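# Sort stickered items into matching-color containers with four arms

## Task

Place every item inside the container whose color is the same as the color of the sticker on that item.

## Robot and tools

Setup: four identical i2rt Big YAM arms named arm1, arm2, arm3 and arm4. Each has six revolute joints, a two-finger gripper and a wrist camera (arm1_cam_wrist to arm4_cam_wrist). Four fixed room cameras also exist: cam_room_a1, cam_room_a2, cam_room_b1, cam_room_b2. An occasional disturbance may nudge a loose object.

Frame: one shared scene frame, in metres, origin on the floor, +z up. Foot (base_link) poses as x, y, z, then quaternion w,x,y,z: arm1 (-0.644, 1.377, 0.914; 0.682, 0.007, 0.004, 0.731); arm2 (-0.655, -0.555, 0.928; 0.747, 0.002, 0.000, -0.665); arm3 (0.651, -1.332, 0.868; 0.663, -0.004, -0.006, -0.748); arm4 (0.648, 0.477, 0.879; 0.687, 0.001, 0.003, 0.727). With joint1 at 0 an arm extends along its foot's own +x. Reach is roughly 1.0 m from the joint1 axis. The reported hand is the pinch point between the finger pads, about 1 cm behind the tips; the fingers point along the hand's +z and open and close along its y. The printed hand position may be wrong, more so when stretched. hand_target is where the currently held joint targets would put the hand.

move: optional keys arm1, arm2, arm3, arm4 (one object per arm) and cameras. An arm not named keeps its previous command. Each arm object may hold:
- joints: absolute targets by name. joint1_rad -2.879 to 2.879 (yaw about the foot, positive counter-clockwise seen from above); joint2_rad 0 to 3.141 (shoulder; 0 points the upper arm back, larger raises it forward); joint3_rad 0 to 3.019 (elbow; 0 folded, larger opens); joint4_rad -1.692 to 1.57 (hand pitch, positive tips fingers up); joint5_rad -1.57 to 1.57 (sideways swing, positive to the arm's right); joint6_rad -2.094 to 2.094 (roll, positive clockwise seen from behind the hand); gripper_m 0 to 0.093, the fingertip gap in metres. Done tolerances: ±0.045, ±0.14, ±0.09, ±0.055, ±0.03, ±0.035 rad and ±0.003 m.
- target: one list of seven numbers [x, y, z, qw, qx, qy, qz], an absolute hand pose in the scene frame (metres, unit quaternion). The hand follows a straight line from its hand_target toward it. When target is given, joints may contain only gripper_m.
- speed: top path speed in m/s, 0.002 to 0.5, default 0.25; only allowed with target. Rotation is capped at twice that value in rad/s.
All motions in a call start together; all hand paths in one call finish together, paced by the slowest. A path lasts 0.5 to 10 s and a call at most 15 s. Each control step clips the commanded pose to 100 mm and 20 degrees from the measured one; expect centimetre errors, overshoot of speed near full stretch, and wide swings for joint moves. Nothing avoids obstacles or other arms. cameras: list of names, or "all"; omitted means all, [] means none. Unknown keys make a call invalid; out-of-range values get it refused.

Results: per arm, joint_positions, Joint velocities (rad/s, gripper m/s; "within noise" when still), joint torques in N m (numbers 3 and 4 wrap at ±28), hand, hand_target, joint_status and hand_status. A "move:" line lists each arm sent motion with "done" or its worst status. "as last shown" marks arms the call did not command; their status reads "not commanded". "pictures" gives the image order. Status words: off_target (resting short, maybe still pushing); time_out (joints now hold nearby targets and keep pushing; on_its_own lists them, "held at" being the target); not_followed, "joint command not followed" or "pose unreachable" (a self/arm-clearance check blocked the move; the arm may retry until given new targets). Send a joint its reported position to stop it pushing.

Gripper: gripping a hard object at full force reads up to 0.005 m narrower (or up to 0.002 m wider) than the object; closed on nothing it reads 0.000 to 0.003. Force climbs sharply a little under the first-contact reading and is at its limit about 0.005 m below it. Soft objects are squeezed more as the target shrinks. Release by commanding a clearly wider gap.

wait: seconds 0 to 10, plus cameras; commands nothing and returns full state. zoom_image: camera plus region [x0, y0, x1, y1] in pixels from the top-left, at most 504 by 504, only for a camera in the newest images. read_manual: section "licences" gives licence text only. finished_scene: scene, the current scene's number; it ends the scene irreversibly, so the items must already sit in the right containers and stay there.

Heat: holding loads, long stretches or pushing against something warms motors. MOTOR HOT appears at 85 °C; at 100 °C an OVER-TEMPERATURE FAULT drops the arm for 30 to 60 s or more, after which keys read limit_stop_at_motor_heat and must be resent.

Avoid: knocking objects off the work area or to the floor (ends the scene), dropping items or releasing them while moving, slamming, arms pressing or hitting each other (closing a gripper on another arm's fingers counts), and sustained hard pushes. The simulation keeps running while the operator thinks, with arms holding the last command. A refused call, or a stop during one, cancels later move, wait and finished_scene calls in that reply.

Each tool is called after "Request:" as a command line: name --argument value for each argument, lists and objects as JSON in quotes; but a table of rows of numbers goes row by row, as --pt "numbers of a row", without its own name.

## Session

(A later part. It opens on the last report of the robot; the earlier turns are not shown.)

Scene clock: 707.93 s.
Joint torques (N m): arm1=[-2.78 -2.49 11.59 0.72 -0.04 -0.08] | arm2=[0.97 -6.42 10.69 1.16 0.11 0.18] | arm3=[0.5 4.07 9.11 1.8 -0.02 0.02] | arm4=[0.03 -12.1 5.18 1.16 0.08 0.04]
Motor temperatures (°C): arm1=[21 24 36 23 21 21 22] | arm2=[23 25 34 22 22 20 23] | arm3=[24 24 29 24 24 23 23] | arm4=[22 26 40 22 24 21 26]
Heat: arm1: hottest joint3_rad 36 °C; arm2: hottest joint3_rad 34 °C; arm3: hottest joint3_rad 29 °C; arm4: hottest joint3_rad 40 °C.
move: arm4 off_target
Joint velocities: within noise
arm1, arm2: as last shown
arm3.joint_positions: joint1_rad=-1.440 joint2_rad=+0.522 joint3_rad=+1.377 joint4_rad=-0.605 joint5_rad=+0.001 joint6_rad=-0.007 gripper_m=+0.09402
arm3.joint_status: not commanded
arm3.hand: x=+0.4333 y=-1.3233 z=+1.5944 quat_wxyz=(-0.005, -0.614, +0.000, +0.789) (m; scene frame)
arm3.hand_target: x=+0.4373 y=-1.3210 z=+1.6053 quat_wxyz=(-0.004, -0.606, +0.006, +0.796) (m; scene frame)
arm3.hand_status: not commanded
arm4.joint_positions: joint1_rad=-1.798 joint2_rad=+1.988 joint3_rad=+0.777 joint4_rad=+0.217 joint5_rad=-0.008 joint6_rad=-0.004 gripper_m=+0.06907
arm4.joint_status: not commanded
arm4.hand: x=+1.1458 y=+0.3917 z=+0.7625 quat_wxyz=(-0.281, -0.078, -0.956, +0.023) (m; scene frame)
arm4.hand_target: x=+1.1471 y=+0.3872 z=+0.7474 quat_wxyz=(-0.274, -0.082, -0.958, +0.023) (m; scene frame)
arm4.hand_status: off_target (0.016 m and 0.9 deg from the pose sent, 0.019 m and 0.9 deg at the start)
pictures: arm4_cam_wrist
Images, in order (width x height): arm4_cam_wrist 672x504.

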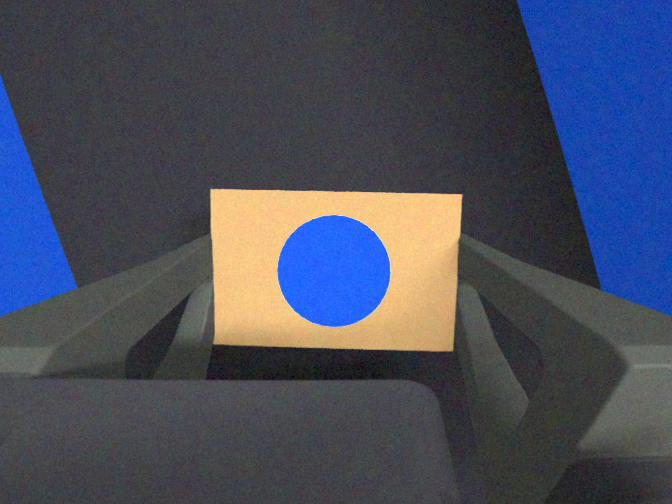

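Request:
move --arm4 '{"joints": {"gripper_m": 0.093}}' --cameras '[]'

Request:
move --arm4 '{"target": [1.13, 0.392, 0.93, 0.2746, 0.0821, 0.9578, -0.0235], "speed": 0.2}' --cameras '["arm4_cam_wrist", "cam_room_a2"]'

Scene clock: 711.20 s.
Joint torques (N m): arm1=[-2.9 -2.84 11.62 0.75 -0.06 -0.07] | arm2=[1.14 -6.3 10.73 1.16 0.11 0.18] | arm3=[0.32 4.13 9.03 1.78 -0.02 0.01] | arm4=[0.15 -14.04 4.96 1.26 0.08 0.04]
Motor temperatures (°C): arm1=[21 24 36 23 21 21 22] | arm2=[23 25 34 22 22 20 23] | arm3=[24 24 29 24 24 23 23] | arm4=[22 26 39 22 24 21 26]
Heat: arm1: hottest joint3_rad 36 °C; arm2: hottest joint3_rad 34 °C; arm3: hottest joint3_rad 29 °C; arm4: hottest joint3_rad 39 °C.
move: arm4 done
Joint velocities: within noise
arm1, arm2, arm3: as last shown
arm4.joint_positions: joint1_rad=-1.798 joint2_rad=+2.009 joint3_rad=+0.777 joint4_rad=+0.217 joint5_rad=-0.008 joint6_rad=-0.004 gripper_m=+0.09291
arm4.joint_status: all done
arm4.hand: x=+1.1409 y=+0.3926 z=+0.7526 quat_wxyz=(-0.272, -0.079, -0.959, +0.022) (m; scene frame)
arm4.hand_target: x=+1.1472 y=+0.3872 z=+0.7475 quat_wxyz=(-0.274, -0.082, -0.958, +0.023) (m; scene frame)
arm4.hand_status: not commanded
pictures: none
No camera images: "cameras" was empty.

Scene clock: 712.73 s.
Joint torques (N m): arm1=[-2.73 -2.67 11.54 0.83 -0.04 -0.07] | arm2=[1.03 -6.12 10.71 1.14 0.1 0.18] | arm3=[0.44 4.07 9.05 1.76 -0.02 0.01] | arm4=[0.26 -12.75 9.18 0.38 0.13 0.02]
Motor temperatures (°C): arm1=[21 24 36 23 21 21 22] | arm2=[23 25 34 22 22 20 23] | arm3=[24 24 29 24 24 23 23] | arm4=[22 26 39 22 24 21 26]
Heat: arm1: hottest joint3_rad 36 °C; arm2: hottest joint3_rad 34 °C; arm3: hottest joint3_rad 29 °C; arm4: hottest joint3_rad 39 °C.
move: arm4 off_target
Joint velocities: within noise
arm1.joint_positions: joint1_rad=-2.277 joint2_rad=+0.958 joint3_rad=+0.821 joint4_rad=-0.995 joint5_rad=-0.009 joint6_rad=+0.001 gripper_m=+0.09296
arm1.joint_status: not commanded
arm1.hand: x=-0.3646 y=+1.1737 z=+1.1139 quat_wxyz=(-0.201, -0.305, -0.929, +0.065) (m; scene frame)
arm1.hand_target: x=-0.3670 y=+1.1711 z=+1.1150 quat_wxyz=(-0.197, -0.307, -0.929, +0.065) (m; scene frame)
arm1.hand_status: not commanded
arm2.joint_positions: joint1_rad=+2.166 joint2_rad=+0.988 joint3_rad=+0.811 joint4_rad=-0.947 joint5_rad=+0.000 joint6_rad=-0.010 gripper_m=+0.09292
arm2.joint_status: not commanded
arm2.hand: x=-0.3887 y=-0.3261 z=+1.1242 quat_wxyz=(-0.209, +0.344, -0.912, -0.077) (m; scene frame)
arm2.hand_target: x=-0.3939 y=-0.3291 z=+1.1151 quat_wxyz=(-0.195, +0.342, -0.916, -0.073) (m; scene frame)
arm2.hand_status: not commanded
arm3: as last shown
arm4.joint_positions: joint1_rad=-1.798 joint2_rad=+1.517 joint3_rad=+0.770 joint4_rad=-0.279 joint5_rad=-0.008 joint6_rad=-0.004 gripper_m=+0.09291
arm4.joint_status: not commanded
arm4.hand: x=+1.1181 y=+0.3972 z=+0.9195 quat_wxyz=(-0.266, -0.079, -0.960, +0.021) (m; scene frame)
arm4.hand_target: x=+1.1296 y=+0.3920 z=+0.9301 quat_wxyz=(-0.275, -0.082, -0.958, +0.024) (m; scene frame)
arm4.hand_status: off_target (0.017 m and 1.1 deg from the pose sent, 0.178 m and 0.5 deg at the start)
pictures: arm4_cam_wrist, cam_room_a2
Images, in order (width x height): arm4_cam_wrist 672x504, cam_room_a2 672x504.

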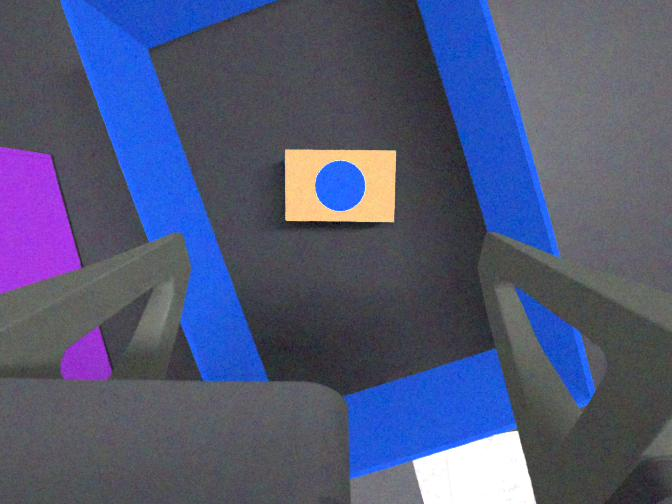

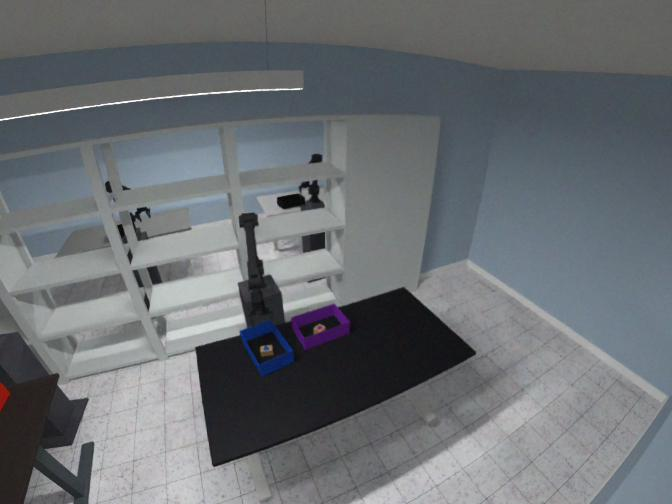

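Request:
move --arm1 '{"joints": {"joint1_rad": 1.5, "joint2_rad": 0.534, "joint3_rad": 1.403, "joint4_rad": -1.41, "joint5_rad": 0, "joint6_rad": 0}}' --arm2 '{"joints": {"joint1_rad": -1.68, "joint2_rad": 0.534, "joint3_rad": 1.403, "joint4_rad": -1.41, "joint5_rad": 0, "joint6_rad": 0}}' --arm3 '{"joints": {"joint1_rad": 1.69, "joint2_rad": 0.534, "joint3_rad": 1.403, "joint4_rad": -1.41, "joint5_rad": 0, "joint6_rad": 0}}' --arm4 '{"joints": {"joint1_rad": -1.63, "joint2_rad": 0.534, "joint3_rad": 1.403, "joint4_rad": -1.41, "joint5_rad": 0, "joint6_rad": 0}}'

Scene clock: 769.87 s.
Joint torques (N m): arm1=[-0.79 6.24 8.76 1.13 0.07 0] | arm2=[0.38 3.19 9.29 1.89 -0.03 0.16] | arm3=[2.02 4.01 9.33 1.33 0.04 0.02] | arm4=[0.56 4.01 6.64 1.11 0.14 0.05]
Motor temperatures (°C): arm1=[21 24 36 23 21 21 22] | arm2=[23 25 34 22 22 20 23] | arm3=[24 24 30 24 24 23 23] | arm4=[22 24 39 22 24 21 25]
Heat: arm1: hottest joint3_rad 36 °C; arm2: hottest joint3_rad 34 °C; arm3: hottest joint3_rad 30 °C; arm4: hottest joint3_rad 39 °C.
move: arm1 done; arm2 done; arm3 done; arm4 done
Joint velocities: within noise
arm1.joint_positions: joint1_rad=+1.493 joint2_rad=+0.525 joint3_rad=+1.396 joint4_rad=-1.399 joint5_rad=-0.001 joint6_rad=+0.001 gripper_m=+0.09303
arm1.joint_status: all done
arm1.hand: x=-0.8218 y=+1.3779 z=+1.4642 quat_wxyz=(-0.003, +0.863, -0.004, -0.505) (m; scene frame)
arm1.hand_target: x=-0.8229 y=+1.3768 z=+1.4637 quat_wxyz=(-0.002, +0.866, +0.000, -0.499) (m; scene frame)
arm1.hand_status: not commanded
arm2.joint_positions: joint1_rad=-1.675 joint2_rad=+0.526 joint3_rad=+1.399 joint4_rad=-1.396 joint5_rad=+0.000 joint6_rad=-0.010 gripper_m=+0.09299
arm2.joint_status: all done
arm2.hand: x=-0.8432 y=-0.5590 z=+1.4770 quat_wxyz=(+0.001, -0.866, -0.011, +0.499) (m; scene frame)
arm2.hand_target: x=-0.8438 y=-0.5581 z=+1.4746 quat_wxyz=(-0.001, -0.871, -0.004, +0.492) (m; scene frame)
arm2.hand_status: not commanded
arm3.joint_positions: joint1_rad=+1.680 joint2_rad=+0.527 joint3_rad=+1.377 joint4_rad=-1.404 joint5_rad=+0.000 joint6_rad=-0.006 gripper_m=+0.09402
arm3.joint_status: all done
arm3.hand: x=+0.8404 y=-1.3269 z=+1.4048 quat_wxyz=(-0.487, +0.001, -0.873, +0.010) (m; scene frame)
arm3.hand_target: x=+0.8382 y=-1.3249 z=+1.4144 quat_wxyz=(-0.493, +0.003, -0.870, +0.006) (m; scene frame)
arm3.hand_status: not commanded
arm4.joint_positions: joint1_rad=-1.622 joint2_rad=+0.529 joint3_rad=+1.406 joint4_rad=-1.398 joint5_rad=-0.001 joint6_rad=-0.004 gripper_m=+0.09292
arm4.joint_status: all done
arm4.hand: x=+0.8374 y=+0.4799 z=+1.4295 quat_wxyz=(-0.499, +0.005, -0.867, +0.001) (m; scene frame)
arm4.hand_target: x=+0.8382 y=+0.4782 z=+1.4250 quat_wxyz=(-0.490, +0.000, -0.872, +0.002) (m; scene frame)
arm4.hand_status: not commanded
pictures: arm1_cam_wrist, arm2_cam_wrist, arm3_cam_wrist, arm4_cam_wrist, cam_room_a1, cam_room_a2, cam_room_b1, cam_room_b2
Images, in order (width x height): arm1_cam_wrist 672x504, arm2_cam_wrist 672x504, arm3_cam_wrist 672x504, arm4_cam_wrist 672x504, cam_room_a1 672x504, cam_room_a2 672x504, cam_room_b1 672x504, cam_room_b2 672x504.

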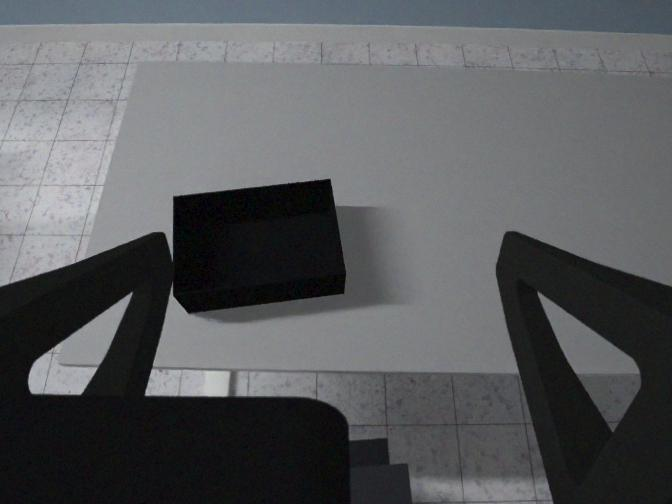

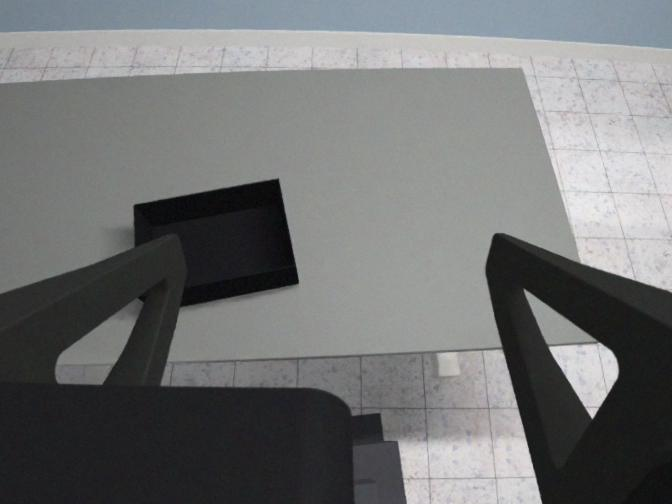

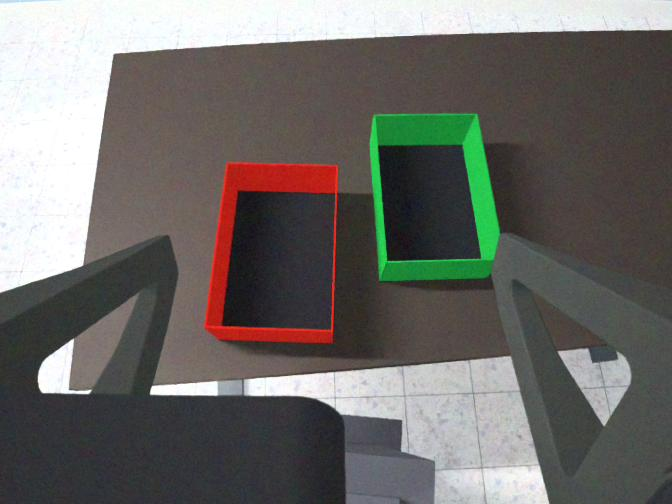

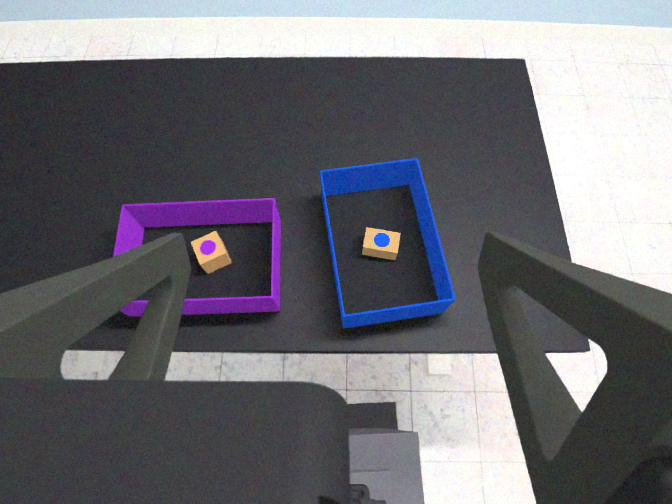

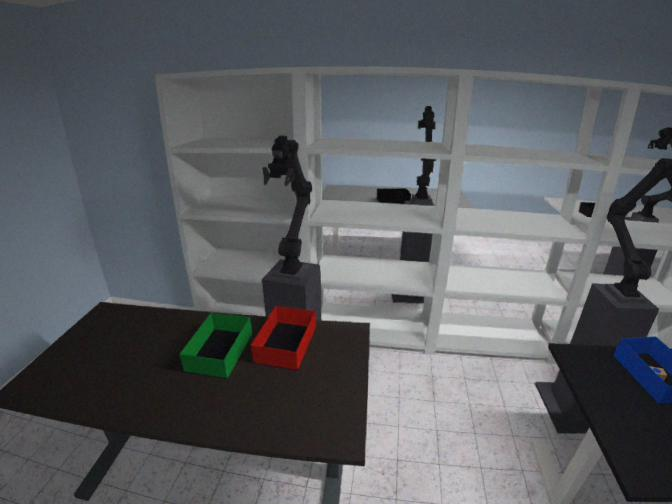

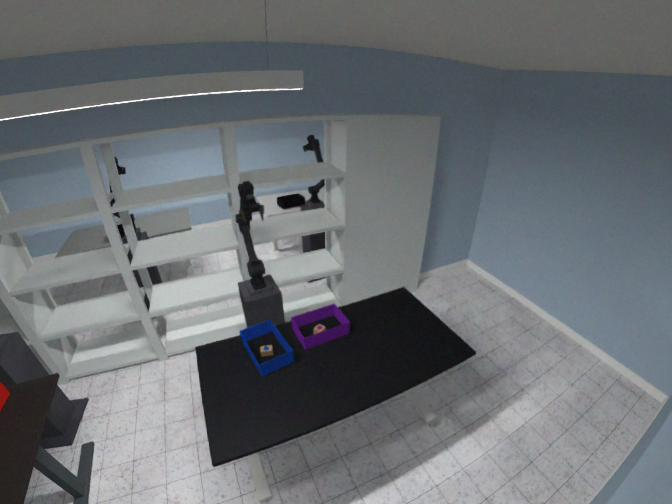

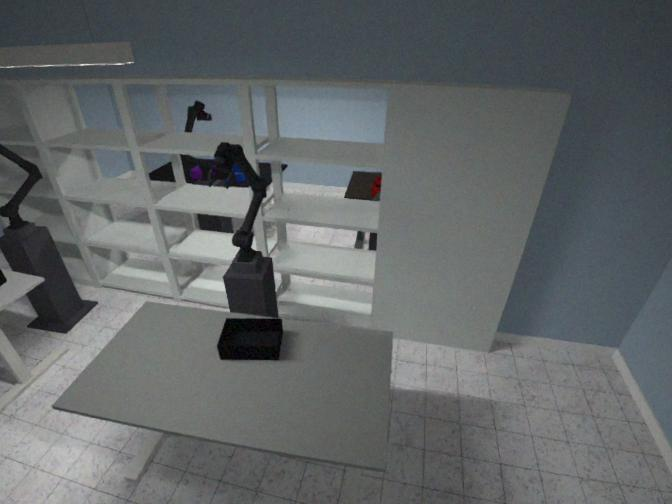

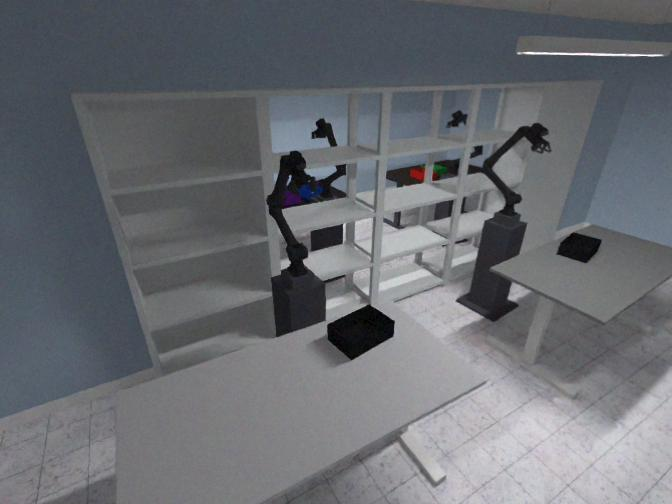

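Request:
finished_scene --scene 1

The scene is finished: the task was done.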